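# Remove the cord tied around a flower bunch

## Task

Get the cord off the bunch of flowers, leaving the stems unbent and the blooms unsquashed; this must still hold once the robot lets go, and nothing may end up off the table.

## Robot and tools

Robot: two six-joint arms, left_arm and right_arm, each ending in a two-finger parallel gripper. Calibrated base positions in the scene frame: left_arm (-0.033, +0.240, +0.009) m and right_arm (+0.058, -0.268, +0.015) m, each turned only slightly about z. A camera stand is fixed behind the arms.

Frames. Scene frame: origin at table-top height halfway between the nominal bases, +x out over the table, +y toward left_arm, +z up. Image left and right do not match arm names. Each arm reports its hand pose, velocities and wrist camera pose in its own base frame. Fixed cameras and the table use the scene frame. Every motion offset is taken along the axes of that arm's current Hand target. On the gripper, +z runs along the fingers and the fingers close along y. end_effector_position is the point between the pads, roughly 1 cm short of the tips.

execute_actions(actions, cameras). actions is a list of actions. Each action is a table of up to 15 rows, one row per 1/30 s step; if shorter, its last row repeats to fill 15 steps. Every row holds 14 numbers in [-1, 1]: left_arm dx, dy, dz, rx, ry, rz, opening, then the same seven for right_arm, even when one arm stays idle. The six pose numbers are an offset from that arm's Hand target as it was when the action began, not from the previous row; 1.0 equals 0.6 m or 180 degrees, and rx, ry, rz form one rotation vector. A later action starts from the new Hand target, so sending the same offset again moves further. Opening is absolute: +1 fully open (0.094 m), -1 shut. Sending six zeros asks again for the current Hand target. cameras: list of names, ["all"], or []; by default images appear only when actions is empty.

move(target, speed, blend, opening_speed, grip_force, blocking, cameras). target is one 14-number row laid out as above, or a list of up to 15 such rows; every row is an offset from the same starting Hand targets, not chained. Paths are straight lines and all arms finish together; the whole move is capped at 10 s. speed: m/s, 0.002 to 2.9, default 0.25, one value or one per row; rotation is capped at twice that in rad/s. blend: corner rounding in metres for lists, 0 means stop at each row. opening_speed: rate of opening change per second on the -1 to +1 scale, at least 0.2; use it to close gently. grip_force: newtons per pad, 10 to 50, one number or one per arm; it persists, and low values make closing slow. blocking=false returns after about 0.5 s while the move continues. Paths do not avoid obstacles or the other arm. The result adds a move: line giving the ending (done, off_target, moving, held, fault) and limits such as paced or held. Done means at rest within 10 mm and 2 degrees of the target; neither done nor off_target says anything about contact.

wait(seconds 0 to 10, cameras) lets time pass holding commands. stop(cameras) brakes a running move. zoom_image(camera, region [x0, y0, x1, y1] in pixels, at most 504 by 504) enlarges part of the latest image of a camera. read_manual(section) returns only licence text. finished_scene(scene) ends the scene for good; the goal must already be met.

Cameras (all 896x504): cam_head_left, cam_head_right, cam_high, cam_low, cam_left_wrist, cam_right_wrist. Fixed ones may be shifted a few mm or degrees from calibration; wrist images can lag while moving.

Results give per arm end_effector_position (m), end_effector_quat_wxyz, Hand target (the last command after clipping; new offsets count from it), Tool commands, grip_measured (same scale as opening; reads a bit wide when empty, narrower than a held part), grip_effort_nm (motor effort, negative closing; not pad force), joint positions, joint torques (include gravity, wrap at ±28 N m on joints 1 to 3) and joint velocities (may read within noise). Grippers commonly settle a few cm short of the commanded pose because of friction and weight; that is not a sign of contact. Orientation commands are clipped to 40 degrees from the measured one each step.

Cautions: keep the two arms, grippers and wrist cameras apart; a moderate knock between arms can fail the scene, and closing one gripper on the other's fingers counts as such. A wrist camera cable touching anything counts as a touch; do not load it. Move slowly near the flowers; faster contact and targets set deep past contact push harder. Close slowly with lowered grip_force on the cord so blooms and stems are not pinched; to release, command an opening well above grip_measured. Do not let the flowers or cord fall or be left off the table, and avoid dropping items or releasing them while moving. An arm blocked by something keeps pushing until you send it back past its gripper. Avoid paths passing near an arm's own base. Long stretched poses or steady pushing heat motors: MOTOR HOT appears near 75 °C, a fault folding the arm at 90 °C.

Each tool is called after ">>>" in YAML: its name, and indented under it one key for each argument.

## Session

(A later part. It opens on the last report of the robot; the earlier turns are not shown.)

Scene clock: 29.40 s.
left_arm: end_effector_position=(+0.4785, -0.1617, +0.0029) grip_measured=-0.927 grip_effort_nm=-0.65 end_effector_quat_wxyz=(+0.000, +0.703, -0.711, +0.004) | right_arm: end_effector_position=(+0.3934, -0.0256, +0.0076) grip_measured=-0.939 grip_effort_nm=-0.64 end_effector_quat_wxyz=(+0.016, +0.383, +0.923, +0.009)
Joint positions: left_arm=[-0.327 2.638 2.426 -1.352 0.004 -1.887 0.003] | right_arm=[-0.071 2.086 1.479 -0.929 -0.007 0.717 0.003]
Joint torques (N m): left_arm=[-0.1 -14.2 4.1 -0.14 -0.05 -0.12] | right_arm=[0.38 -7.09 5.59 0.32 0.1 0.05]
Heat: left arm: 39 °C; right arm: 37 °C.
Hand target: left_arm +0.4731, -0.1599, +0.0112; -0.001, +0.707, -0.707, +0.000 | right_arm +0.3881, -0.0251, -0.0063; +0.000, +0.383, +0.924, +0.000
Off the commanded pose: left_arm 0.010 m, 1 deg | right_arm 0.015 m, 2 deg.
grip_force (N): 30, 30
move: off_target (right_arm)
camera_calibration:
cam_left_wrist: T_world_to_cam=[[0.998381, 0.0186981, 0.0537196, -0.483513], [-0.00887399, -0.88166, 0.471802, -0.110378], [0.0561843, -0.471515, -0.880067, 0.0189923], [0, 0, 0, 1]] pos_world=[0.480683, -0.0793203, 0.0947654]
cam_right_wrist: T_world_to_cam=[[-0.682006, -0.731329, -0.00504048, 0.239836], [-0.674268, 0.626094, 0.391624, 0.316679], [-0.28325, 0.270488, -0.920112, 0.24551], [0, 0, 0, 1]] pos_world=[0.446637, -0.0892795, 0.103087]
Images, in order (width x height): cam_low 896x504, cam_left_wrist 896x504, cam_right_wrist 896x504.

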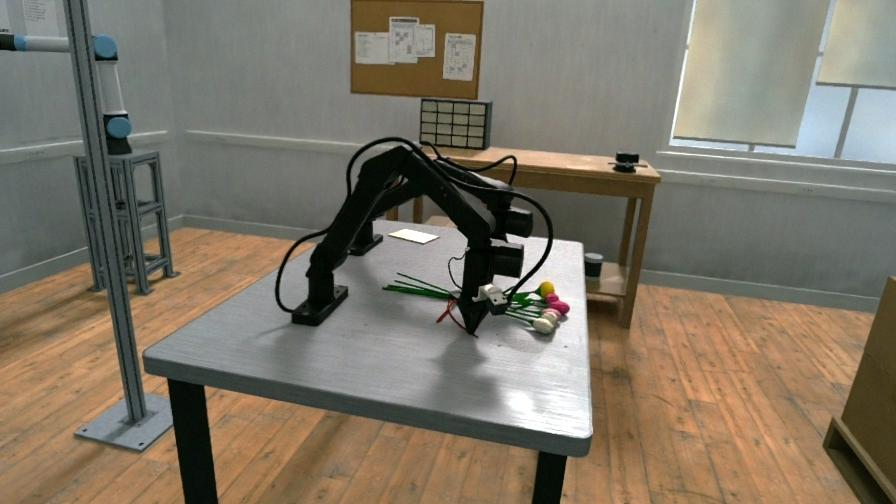

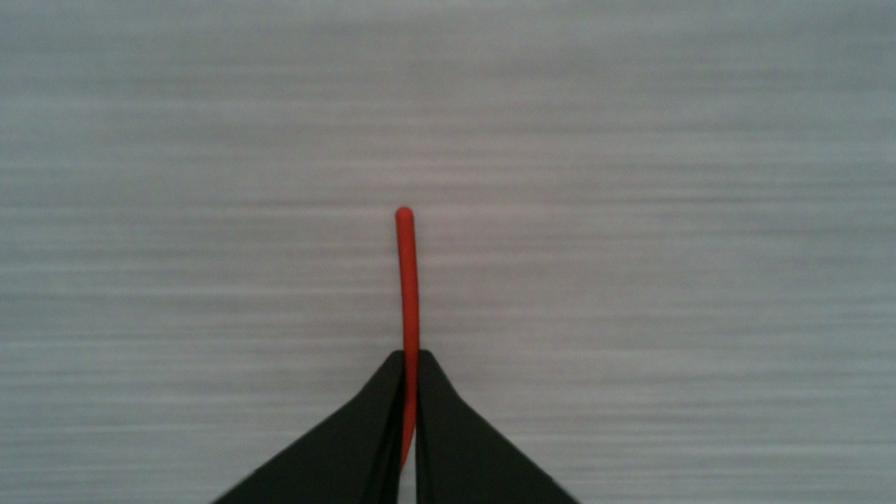

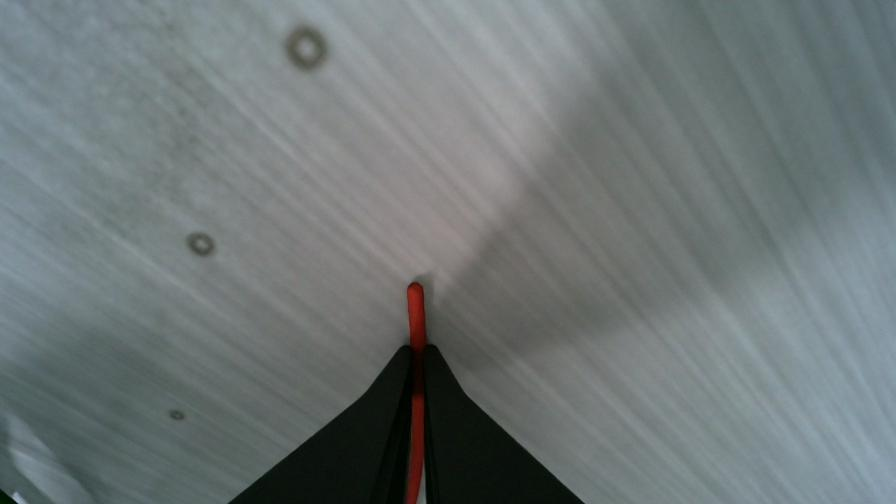

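>>> move:
  target: [0,0.085,-0.035,0,0,0,-1,0.0692,-0.0762,-0.0438,0,0,0.1667,-1]
  speed: 0.08
  cameras: ["all"]

Scene clock: 34.70 s.
left_arm: end_effector_position=(+0.4200, -0.1568, +0.0131) grip_measured=-0.928 grip_effort_nm=-0.67 end_effector_quat_wxyz=(+0.011, +0.705, -0.709, -0.019) | right_arm: end_effector_position=(+0.3292, -0.0248, +0.0107) grip_measured=-0.941 grip_effort_nm=-0.70 end_effector_quat_wxyz=(-0.009, +0.602, +0.799, -0.001)
Joint positions: left_arm=[-0.358 2.375 1.982 -1.222 0.004 -1.923 0.003] | right_arm=[-0.082 1.903 1.225 -0.909 -0.007 1.209 0.003]
Joint torques (N m): left_arm=[-0.53 -14.58 4.6 -0.04 -0.05 -0.13] | right_arm=[-0.64 -10.73 5.11 0.09 0.1 0.16]
Heat: left arm: 39 °C; right arm: 36 °C.
Hand target: left_arm +0.4221, -0.1600, +0.0321; -0.001, +0.707, -0.707, +0.000 | right_arm +0.3263, -0.0281, +0.0200; +0.000, +0.609, +0.793, +0.000
Off the commanded pose: left_arm 0.019 m, 3 deg | right_arm 0.010 m, 1 deg.
grip_force (N): 30, 30
move: off_target (left_arm)
camera_calibration:
cam_left_wrist: T_world_to_cam=[[0.999725, 0.0227639, 0.0055958, -0.42499], [0.0177076, -0.889776, 0.456053, -0.123557], [0.0153605, -0.455829, -0.889935, 0.0534359], [0, 0, 0, 1]] pos_world=[0.42624, -0.0759061, 0.106281]
cam_right_wrist: T_world_to_cam=[[-0.949655, -0.311274, 0.0355385, 0.294743], [-0.267622, 0.864949, 0.424548, 0.14343], [-0.16289, 0.393664, -0.904708, 0.193288], [0, 0, 0, 1]] pos_world=[0.349774, -0.108404, 0.103501]

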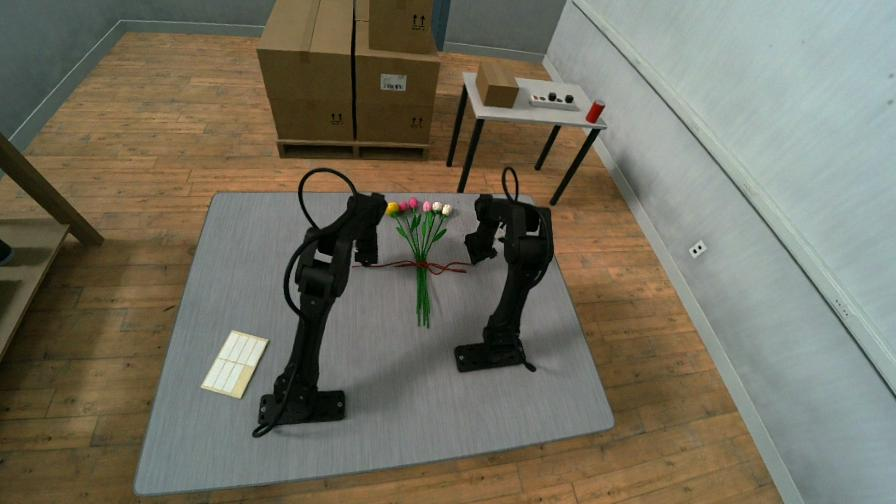

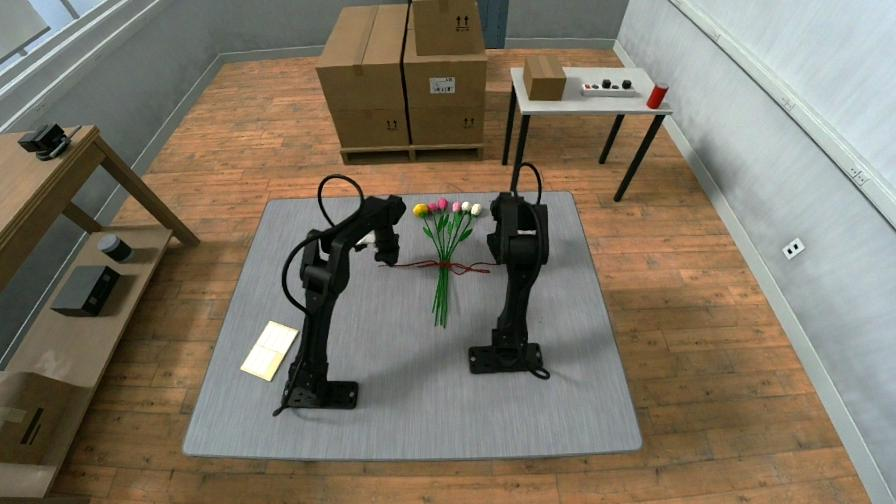

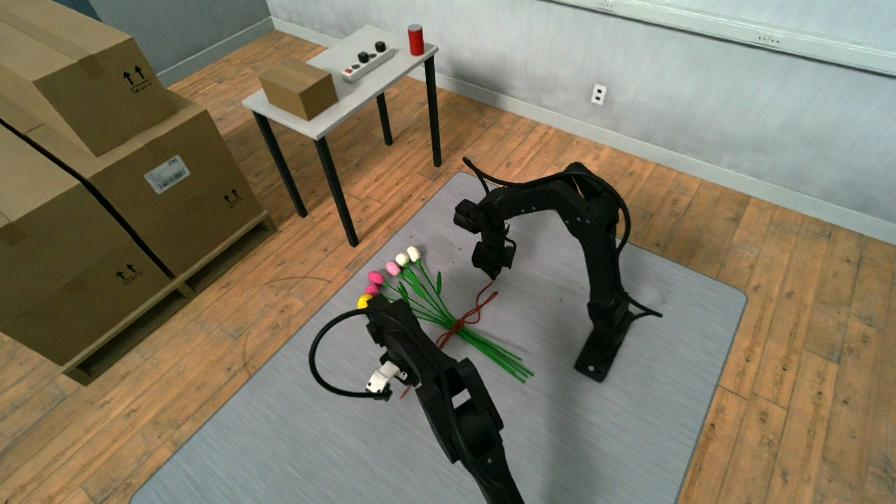

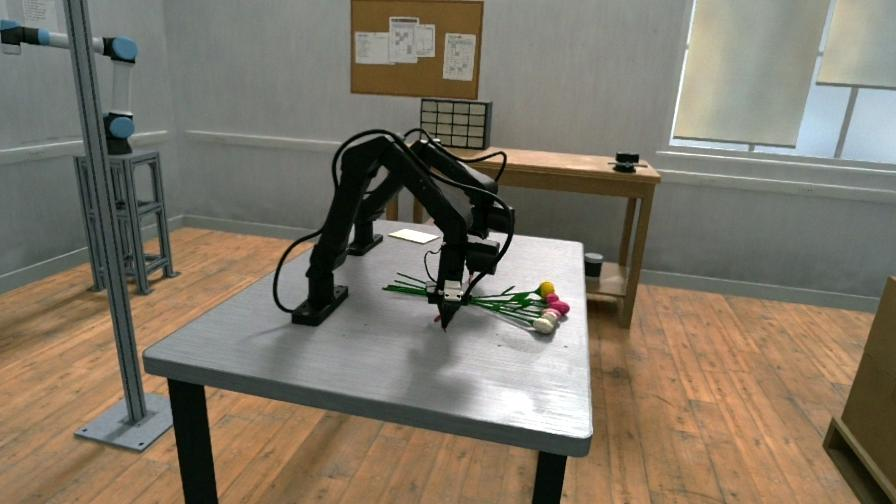

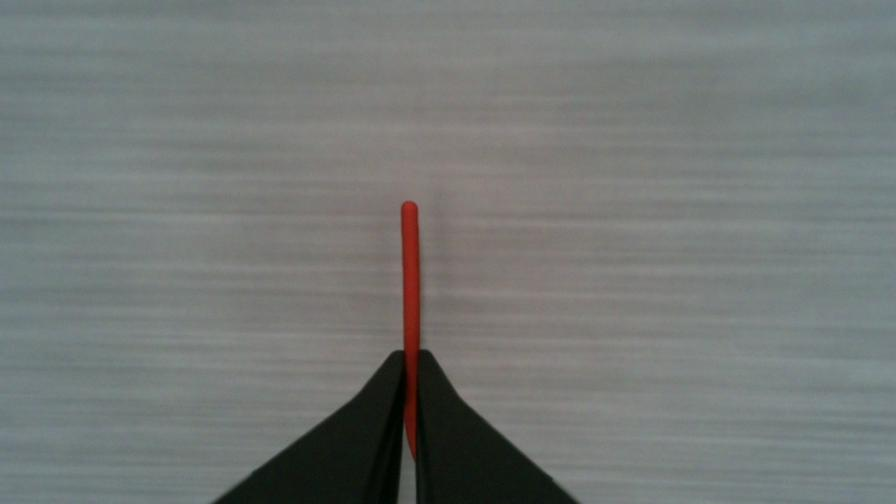

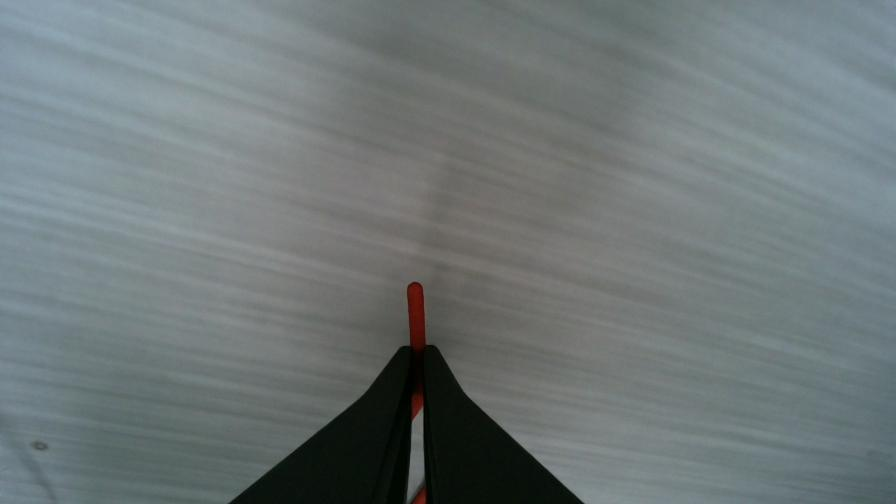

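>>> zoom_image:
  camera: "cam_head_right"
  region: [370, 200, 530, 340]

>>> zoom_image:
  camera: "cam_high"
  region: [340, 230, 560, 400]

Scaled by 3.150 from the camera's 896x504 image, which has a finer 1280x720 frame.

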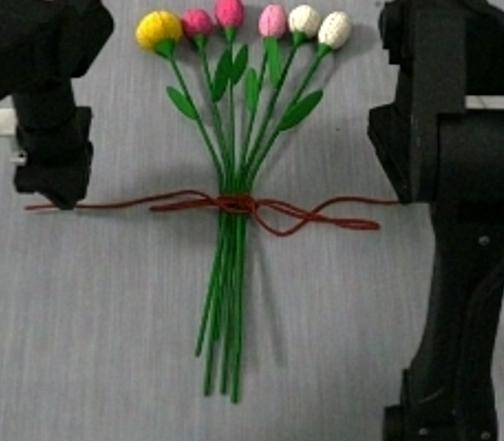

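Scaled by 2.291 from the camera's 896x504 image, which has a finer 1280x720 frame.

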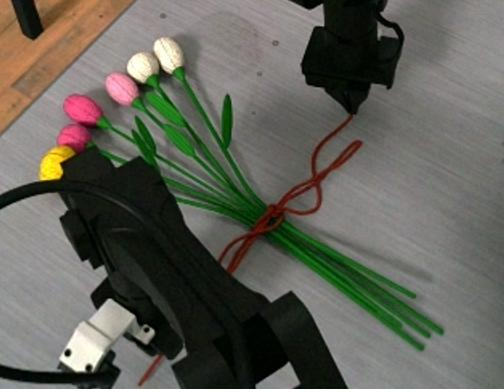

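>>> move:
  target: [-0.0667,0,0,0,0,0,-1,-0.0644,-0.0173,0,0,0,0,-1]
  speed: 0.05
  cameras: ["cam_head_right","cam_high","cam_right_wrist","cam_left_wrist"]

>>> zoom_image:
  camera: "cam_head_right"
  region: [370, 200, 530, 340]

>>> zoom_image:
  camera: "cam_high"
  region: [340, 230, 560, 400]

Scene clock: 37.03 s.
left_arm: end_effector_position=(+0.4182, -0.1236, +0.0141) grip_measured=-0.928 grip_effort_nm=-0.67 end_effector_quat_wxyz=(+0.013, +0.707, -0.707, -0.017) | right_arm: end_effector_position=(+0.3220, -0.0637, +0.0108) grip_measured=-0.941 grip_effort_nm=-0.69 end_effector_quat_wxyz=(-0.013, +0.611, +0.792, -0.002)
Joint positions: left_arm=[-0.287 2.317 1.886 -1.181 0.007 -1.857 0.003] | right_arm=[-0.202 1.903 1.225 -0.917 -0.007 1.111 0.003]
Joint torques (N m): left_arm=[0.65 -14.15 4.59 -0.03 -0.09 0.04] | right_arm=[-0.77 -9.17 7.08 0.09 0.1 -0.07]
Heat: left arm: 39 °C; right arm: 36 °C.
Hand target: left_arm +0.4221, -0.1201, +0.0322; -0.001, +0.707, -0.707, +0.000 | right_arm +0.3263, -0.0681, +0.0200; +0.000, +0.609, +0.793, +0.000
Off the commanded pose: left_arm 0.019 m, 3 deg | right_arm 0.011 m, 1 deg.
grip_force (N): 30, 30
move: off_target (left_arm, right_arm)
camera_calibration:
cam_left_wrist: T_world_to_cam=[[0.999573, 0.0287095, 0.00536239, -0.423324], [0.0229956, -0.886836, 0.461512, -0.0963837], [0.0180053, -0.461192, -0.887118, 0.0676695], [0, 0, 0, 1]] pos_world=[0.424142, -0.0421144, 0.106783]
cam_right_wrist: T_world_to_cam=[[-0.956181, -0.289894, 0.04098, 0.27914], [-0.245231, 0.869482, 0.428792, 0.168196], [-0.159935, 0.399953, -0.902473, 0.206945], [0, 0, 0, 1]] pos_world=[0.341253, -0.148091, 0.103203]
Images, in order (width x height): cam_head_right 896x504, cam_high 896x504, cam_left_wrist 896x504, cam_right_wrist 896x504.

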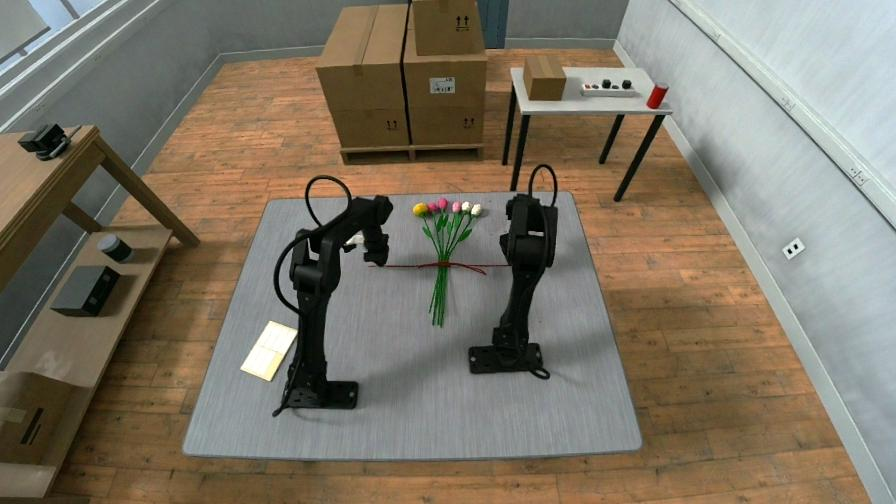

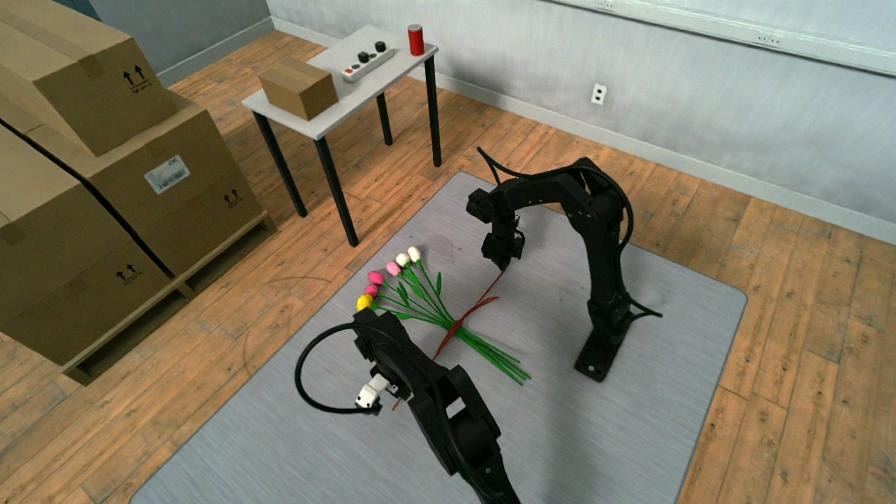

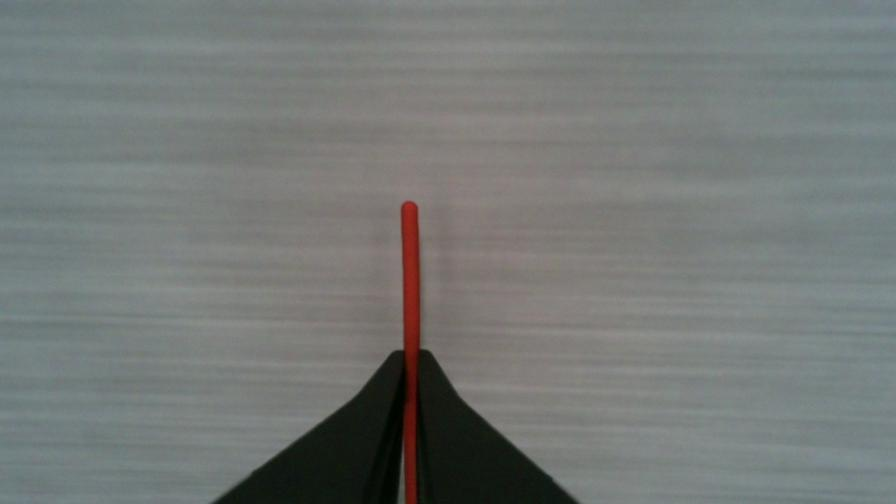

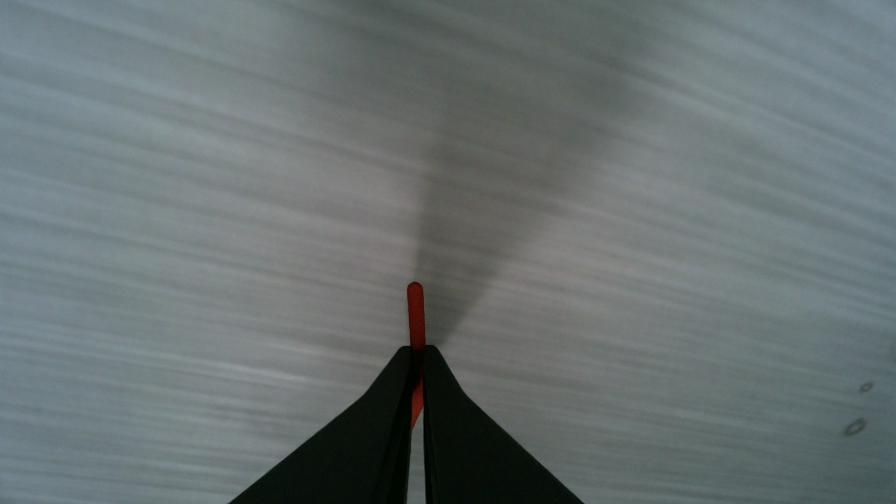

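Scaled by 3.150 from the camera's 896x504 image, which has a finer 1280x720 frame.

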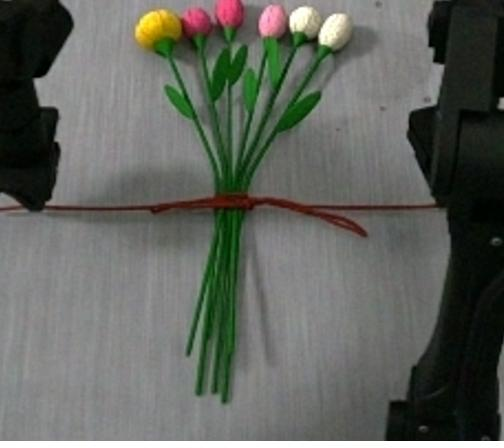

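Scaled by 2.291 from the camera's 896x504 image, which has a finer 1280x720 frame.

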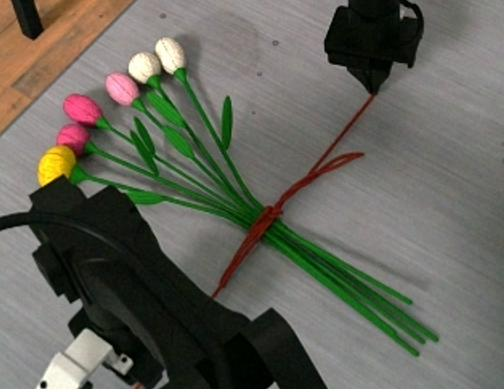

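>>> move:
  target: [-0.05,0,0,0,0,0,-1,-0.0483,-0.013,0,0,0,0,-1]
  speed: 0.03
  cameras: ["cam_head_right","cam_high","cam_right_wrist","cam_left_wrist"]

>>> zoom_image:
  camera: "cam_head_right"
  region: [370, 200, 530, 340]

>>> zoom_image:
  camera: "cam_high"
  region: [340, 230, 560, 400]

Scene clock: 38.90 s.
left_arm: end_effector_position=(+0.4184, -0.0931, +0.0147) grip_measured=-0.928 grip_effort_nm=-0.67 end_effector_quat_wxyz=(+0.015, +0.707, -0.706, -0.016) | right_arm: end_effector_position=(+0.3219, -0.0934, +0.0168) grip_measured=-0.941 grip_effort_nm=-0.70 end_effector_quat_wxyz=(-0.005, +0.611, +0.792, +0.002)
Joint positions: left_arm=[-0.218 2.286 1.834 -1.162 0.007 -1.79 0.003] | right_arm=[-0.289 1.903 1.251 -0.927 -0.007 1.025 0.003]
Joint torques (N m): left_arm=[0.5 -13.9 4.57 -0.02 -0.09 0.04] | right_arm=[-0.53 -7.3 7.86 0.11 0.11 -0.1]
Heat: left arm: 39 °C; right arm: 37 °C.
Hand target: left_arm +0.4221, -0.0901, +0.0322; -0.001, +0.707, -0.707, +0.000 | right_arm +0.3262, -0.0981, +0.0200; +0.000, +0.609, +0.793, +0.000
Off the commanded pose: left_arm 0.018 m, 3 deg | right_arm 0.007 m, 1 deg.
grip_force (N): 30, 30
move: off_target (left_arm)
camera_calibration:
cam_left_wrist: T_world_to_cam=[[0.99953, 0.0303624, 0.00430084, -0.424156], [0.0249046, -0.885563, 0.463851, -0.0703477], [0.0178923, -0.463525, -0.885903, 0.0819834], [0, 0, 0, 1]] pos_world=[0.424241, -0.0114176, 0.107084]
cam_right_wrist: T_world_to_cam=[[-0.956976, -0.289061, 0.0253016, 0.270809], [-0.251909, 0.870915, 0.421959, 0.193807], [-0.144007, 0.397431, -0.906262, 0.218833], [0, 0, 0, 1]] pos_world=[0.339493, -0.17748, 0.10969]
Images, in order (width x height): cam_head_right 896x504, cam_high 896x504, cam_left_wrist 896x504, cam_right_wrist 896x504.

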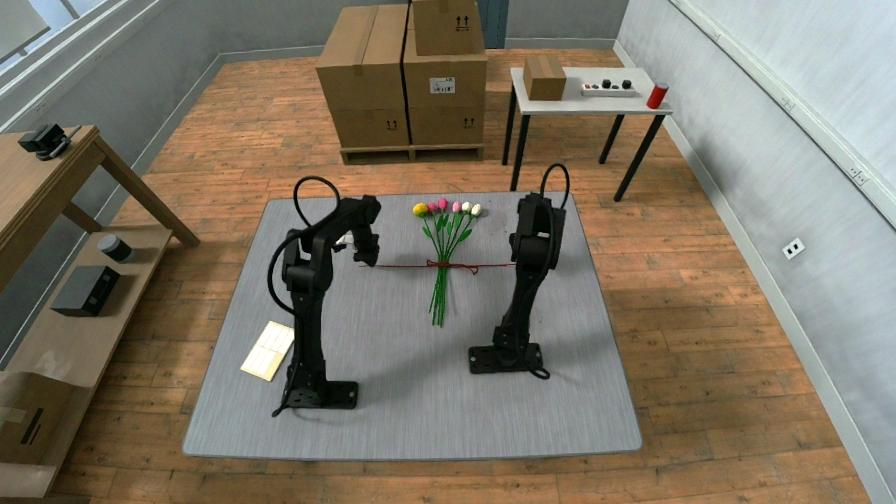

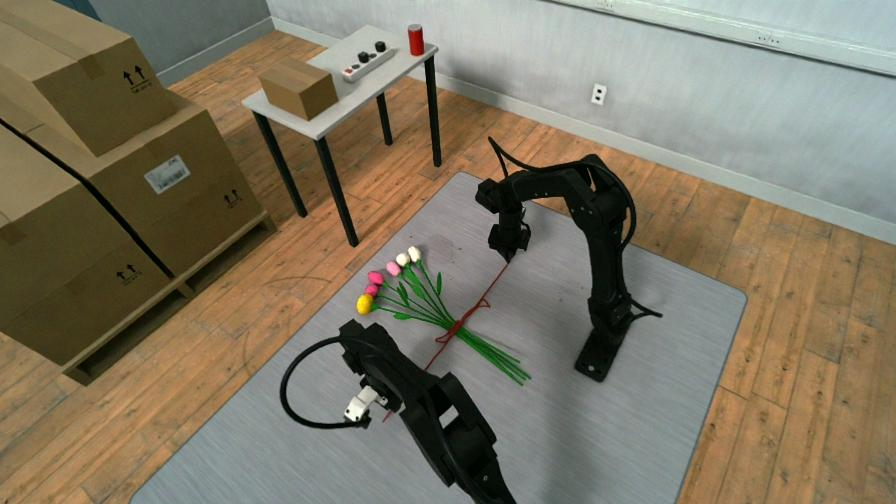

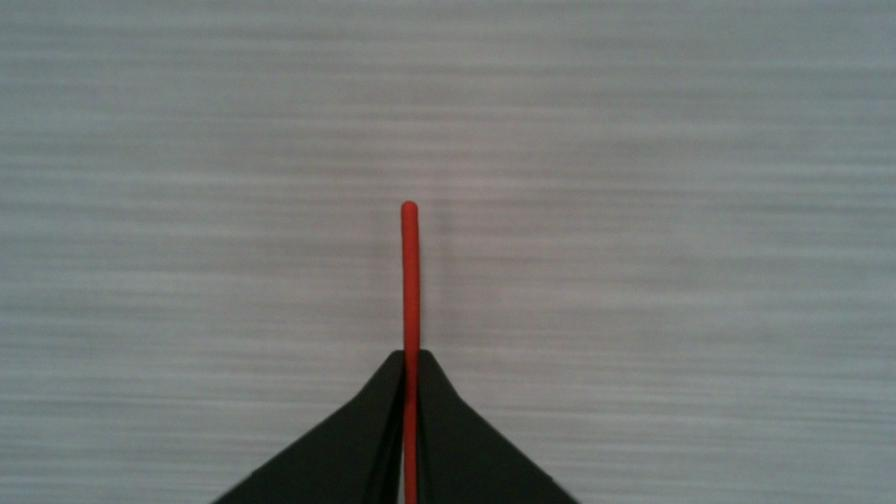

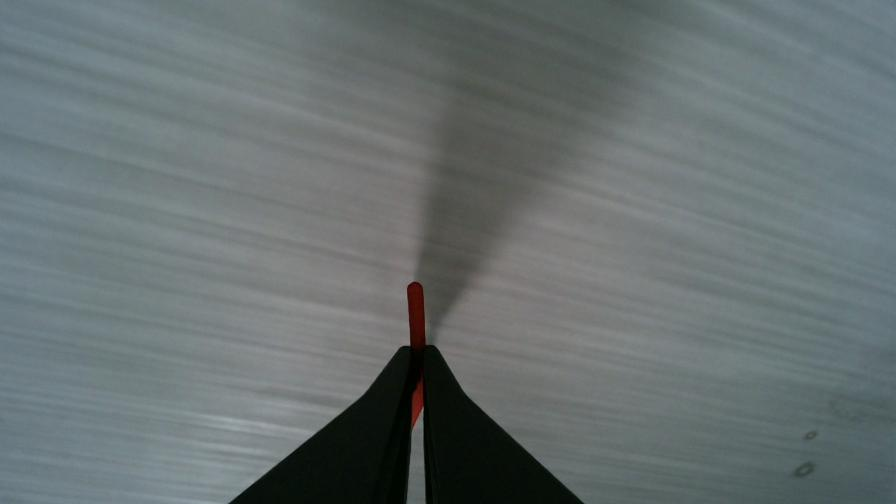

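Scaled by 3.150 from the camera's 896x504 image, which has a finer 1280x720 frame.

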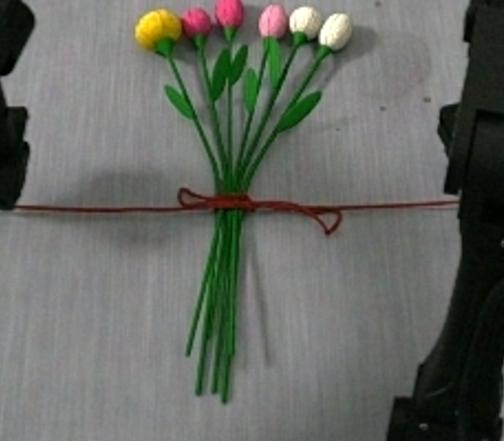

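Scaled by 2.291 from the camera's 896x504 image, which has a finer 1280x720 frame.

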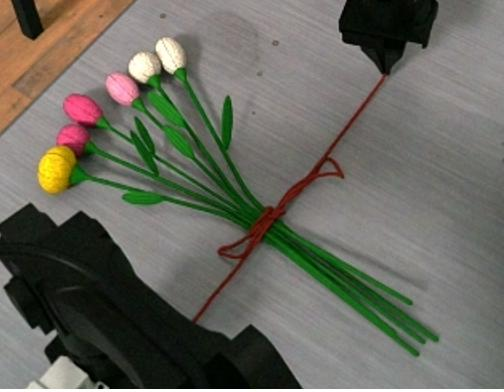

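>>> move:
  target: [-0.0667,0,0,0,0,0,-1,-0.0805,-0.0217,0,0,0,0,-1]
  speed: 0.04
  cameras: ["cam_head_right","cam_high","cam_right_wrist","cam_left_wrist"]

>>> zoom_image:
  camera: "cam_head_right"
  region: [370, 200, 530, 340]

>>> zoom_image:
  camera: "cam_high"
  region: [340, 230, 560, 400]

Scene clock: 41.37 s.
left_arm: end_effector_position=(+0.4186, -0.0531, +0.0152) grip_measured=-0.928 grip_effort_nm=-0.67 end_effector_quat_wxyz=(+0.016, +0.708, -0.706, -0.015) | right_arm: end_effector_position=(+0.3235, -0.1437, +0.0226) grip_measured=-0.941 grip_effort_nm=-0.70 end_effector_quat_wxyz=(+0.003, +0.611, +0.791, +0.005)
Joint positions: left_arm=[-0.126 2.258 1.789 -1.145 0.007 -1.698 0.003] | right_arm=[-0.424 1.946 1.336 -0.952 -0.007 0.891 0.003]
Joint torques (N m): left_arm=[0.46 -13.67 4.56 -0.01 -0.09 0.06] | right_arm=[-0.42 -6.41 8.06 0.15 0.11 -0.09]
Heat: left arm: 39 °C; right arm: 37 °C.
Hand target: left_arm +0.4221, -0.0499, +0.0322; -0.001, +0.707, -0.707, +0.000 | right_arm +0.3261, -0.1481, +0.0200; +0.000, +0.609, +0.793, +0.000
Off the commanded pose: left_arm 0.018 m, 3 deg | right_arm 0.006 m, 1 deg.
grip_force (N): 30, 30
move: off_target (left_arm)
camera_calibration:
cam_left_wrist: T_world_to_cam=[[0.999507, 0.0312044, 0.00335222, -0.425396], [0.0260232, -0.883744, 0.467246, -0.0355621], [0.0175427, -0.466929, -0.884121, 0.100941], [0, 0, 0, 1]] pos_world=[0.424341, 0.0289785, 0.107286]
cam_right_wrist: T_world_to_cam=[[-0.957497, -0.28821, 0.0115797, 0.258289], [-0.257993, 0.873684, 0.412451, 0.23806], [-0.12899, 0.391934, -0.910906, 0.238841], [0, 0, 0, 1]] pos_world=[0.339537, -0.227158, 0.116383]
Images, in order (width x height): cam_head_right 896x504, cam_high 896x504, cam_left_wrist 896x504, cam_right_wrist 896x504.

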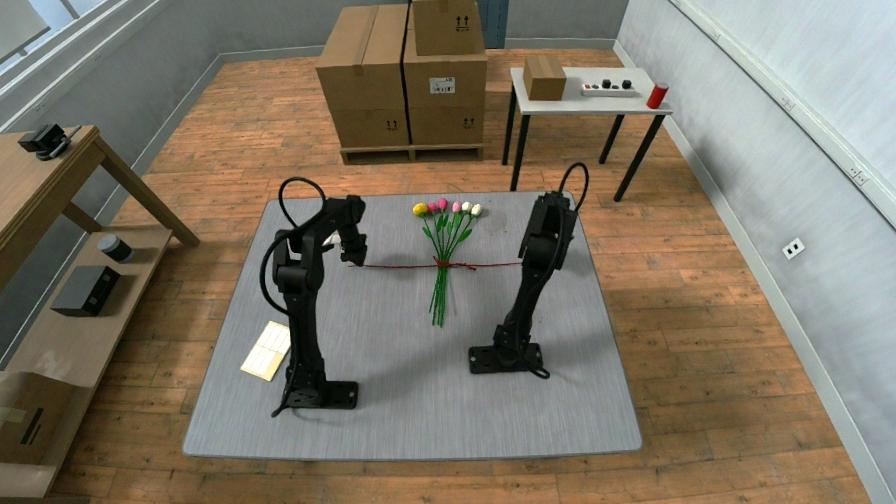

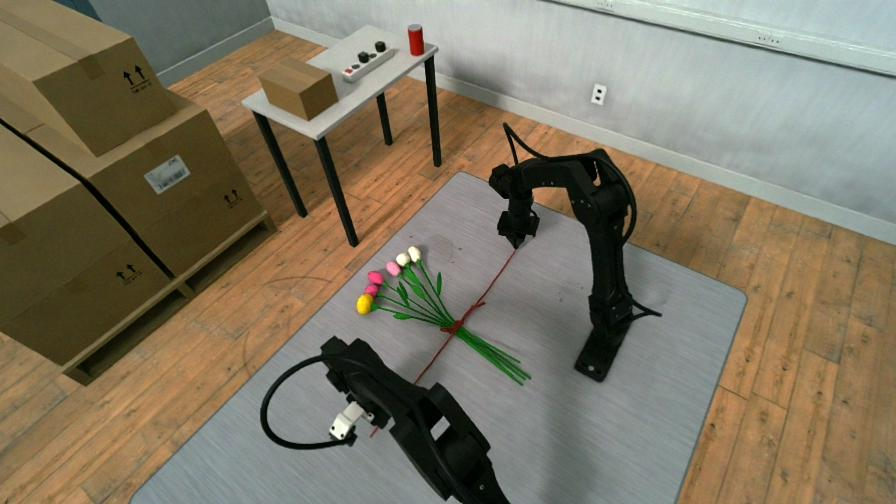

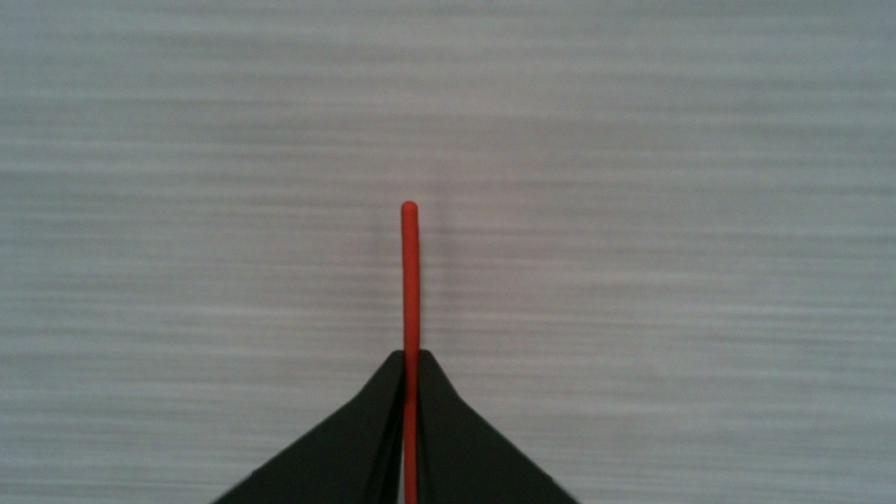

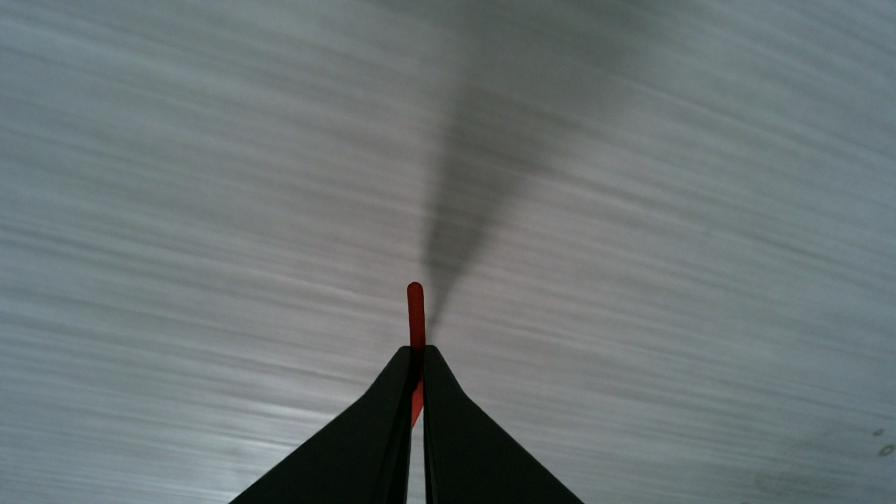

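Scaled by 3.150 from the camera's 896x504 image, which has a finer 1280x720 frame.

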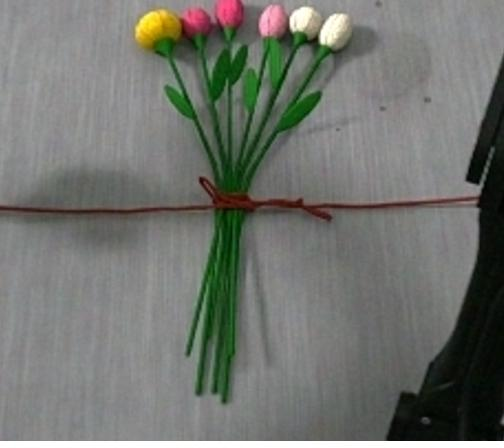

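Scaled by 2.291 from the camera's 896x504 image, which has a finer 1280x720 frame.

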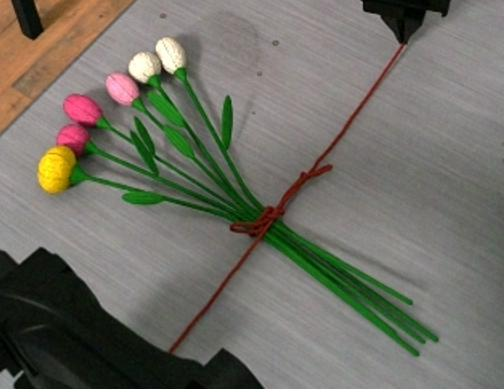

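>>> move:
  target: [-0.0667,0,0,0,0,0,-1,-0.0966,-0.026,0,0,0,0,-1]
  speed: 0.04
  cameras: ["cam_head_right","cam_high","cam_right_wrist"]

>>> zoom_image:
  camera: "cam_head_right"
  region: [370, 200, 530, 340]

>>> zoom_image:
  camera: "cam_high"
  region: [340, 230, 560, 400]

Scene clock: 44.83 s.
left_arm: end_effector_position=(+0.4186, -0.0136, +0.0152) grip_measured=-0.928 grip_effort_nm=-0.67 end_effector_quat_wxyz=(+0.018, +0.708, -0.706, -0.014) | right_arm: end_effector_position=(+0.3243, -0.2036, +0.0239) grip_measured=-0.941 grip_effort_nm=-0.70 end_effector_quat_wxyz=(+0.005, +0.612, +0.791, +0.004)
Joint positions: left_arm=[-0.032 2.246 1.77 -1.139 0.007 -1.604 0.003] | right_arm=[-0.567 2.046 1.488 -1.002 -0.007 0.749 0.003]
Joint torques (N m): left_arm=[0.5 -13.6 4.55 0 -0.09 0.06] | right_arm=[-0.39 -7.1 8.18 0.17 0.11 -0.07]
Heat: left arm: 39 °C; right arm: 37 °C.
Hand target: left_arm +0.4221, -0.0100, +0.0321; -0.001, +0.707, -0.707, +0.000 | right_arm +0.3260, -0.2082, +0.0200; +0.000, +0.609, +0.793, +0.000
Off the commanded pose: left_arm 0.018 m, 3 deg | right_arm 0.006 m, 1 deg.
grip_force (N): 30, 30
move: off_target (left_arm)
camera_calibration:
cam_right_wrist: T_world_to_cam=[[-0.957713, -0.287523, 0.0107449, 0.242005], [-0.258044, 0.87484, 0.409962, 0.290387], [-0.127274, 0.389854, -0.912039, 0.262635], [0, 0, 0, 1]] pos_world=[0.34013, -0.286849, 0.117885]
Images, in order (width x height): cam_head_right 896x504, cam_high 896x504, cam_right_wrist 896x504.

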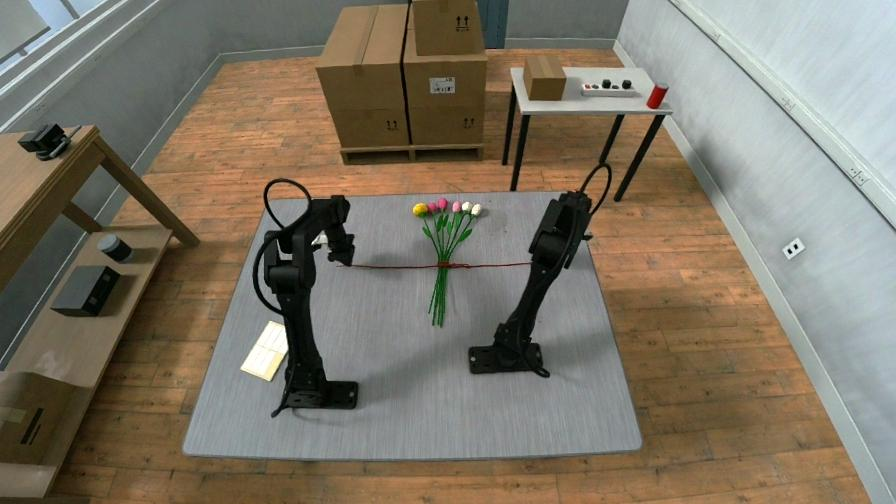

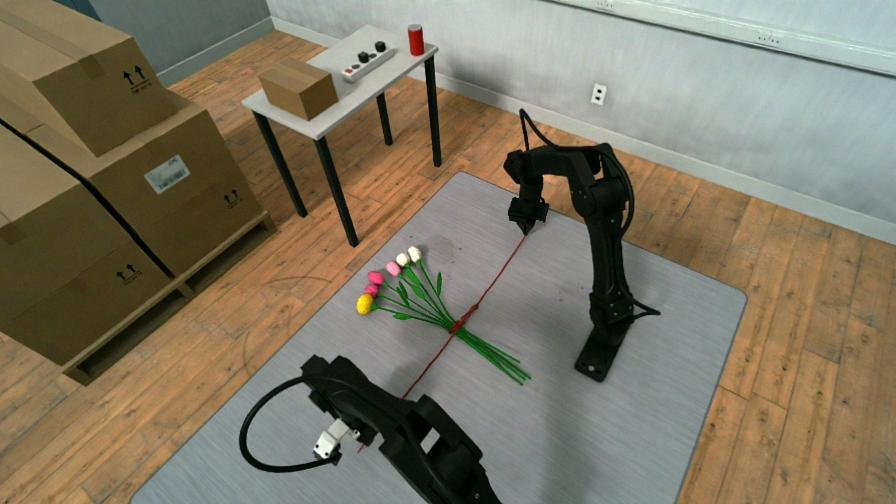

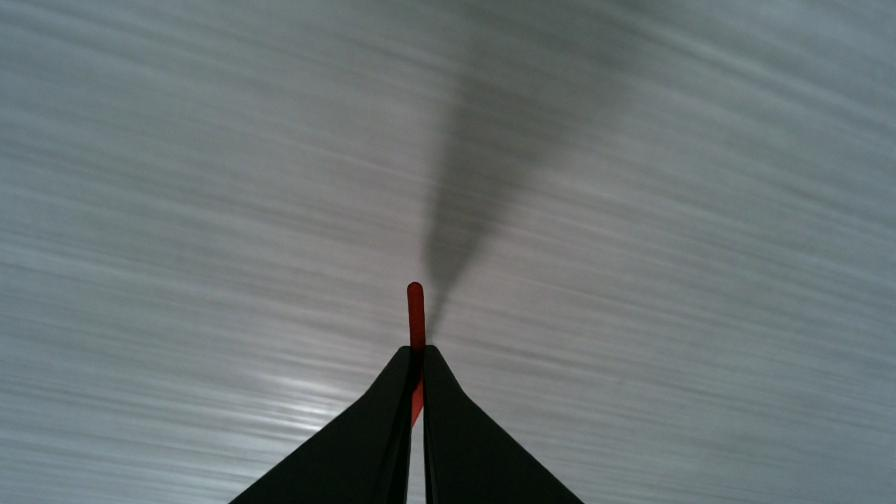

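Scaled by 3.150 from the camera's 896x504 image, which has a finer 1280x720 frame.

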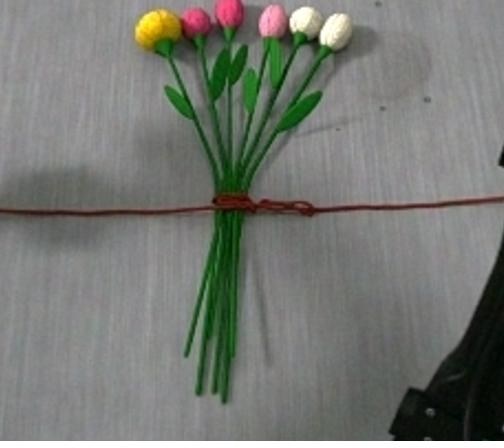

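Scaled by 2.291 from the camera's 896x504 image, which has a finer 1280x720 frame.

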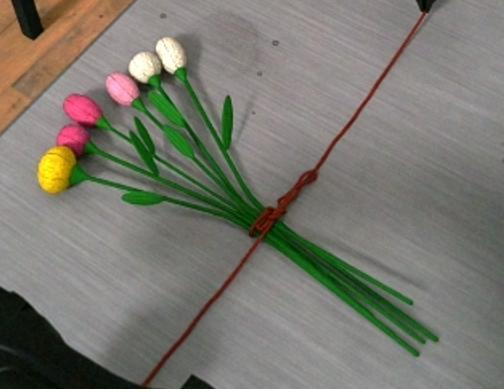

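>>> zoom_image:
  camera: "cam_high"
  region: [435, 295, 495, 345]

>>> zoom_image:
  camera: "cam_head_right"
  region: [425, 250, 485, 280]

Scaled by 8.400 from the camera's 896x504 image, which has a finer 1280x720 frame.

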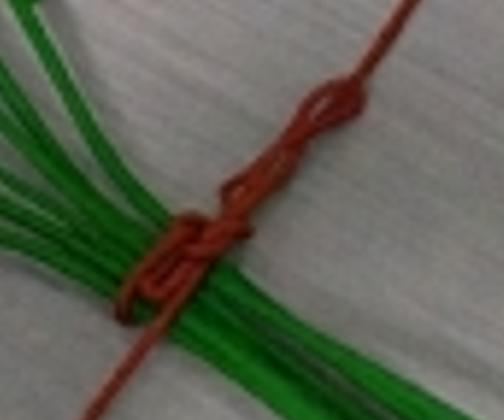

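Scaled by 8.400 from the camera's 896x504 image, which has a finer 1280x720 frame.

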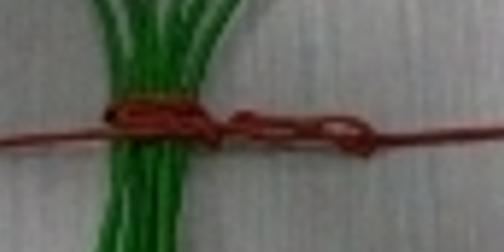

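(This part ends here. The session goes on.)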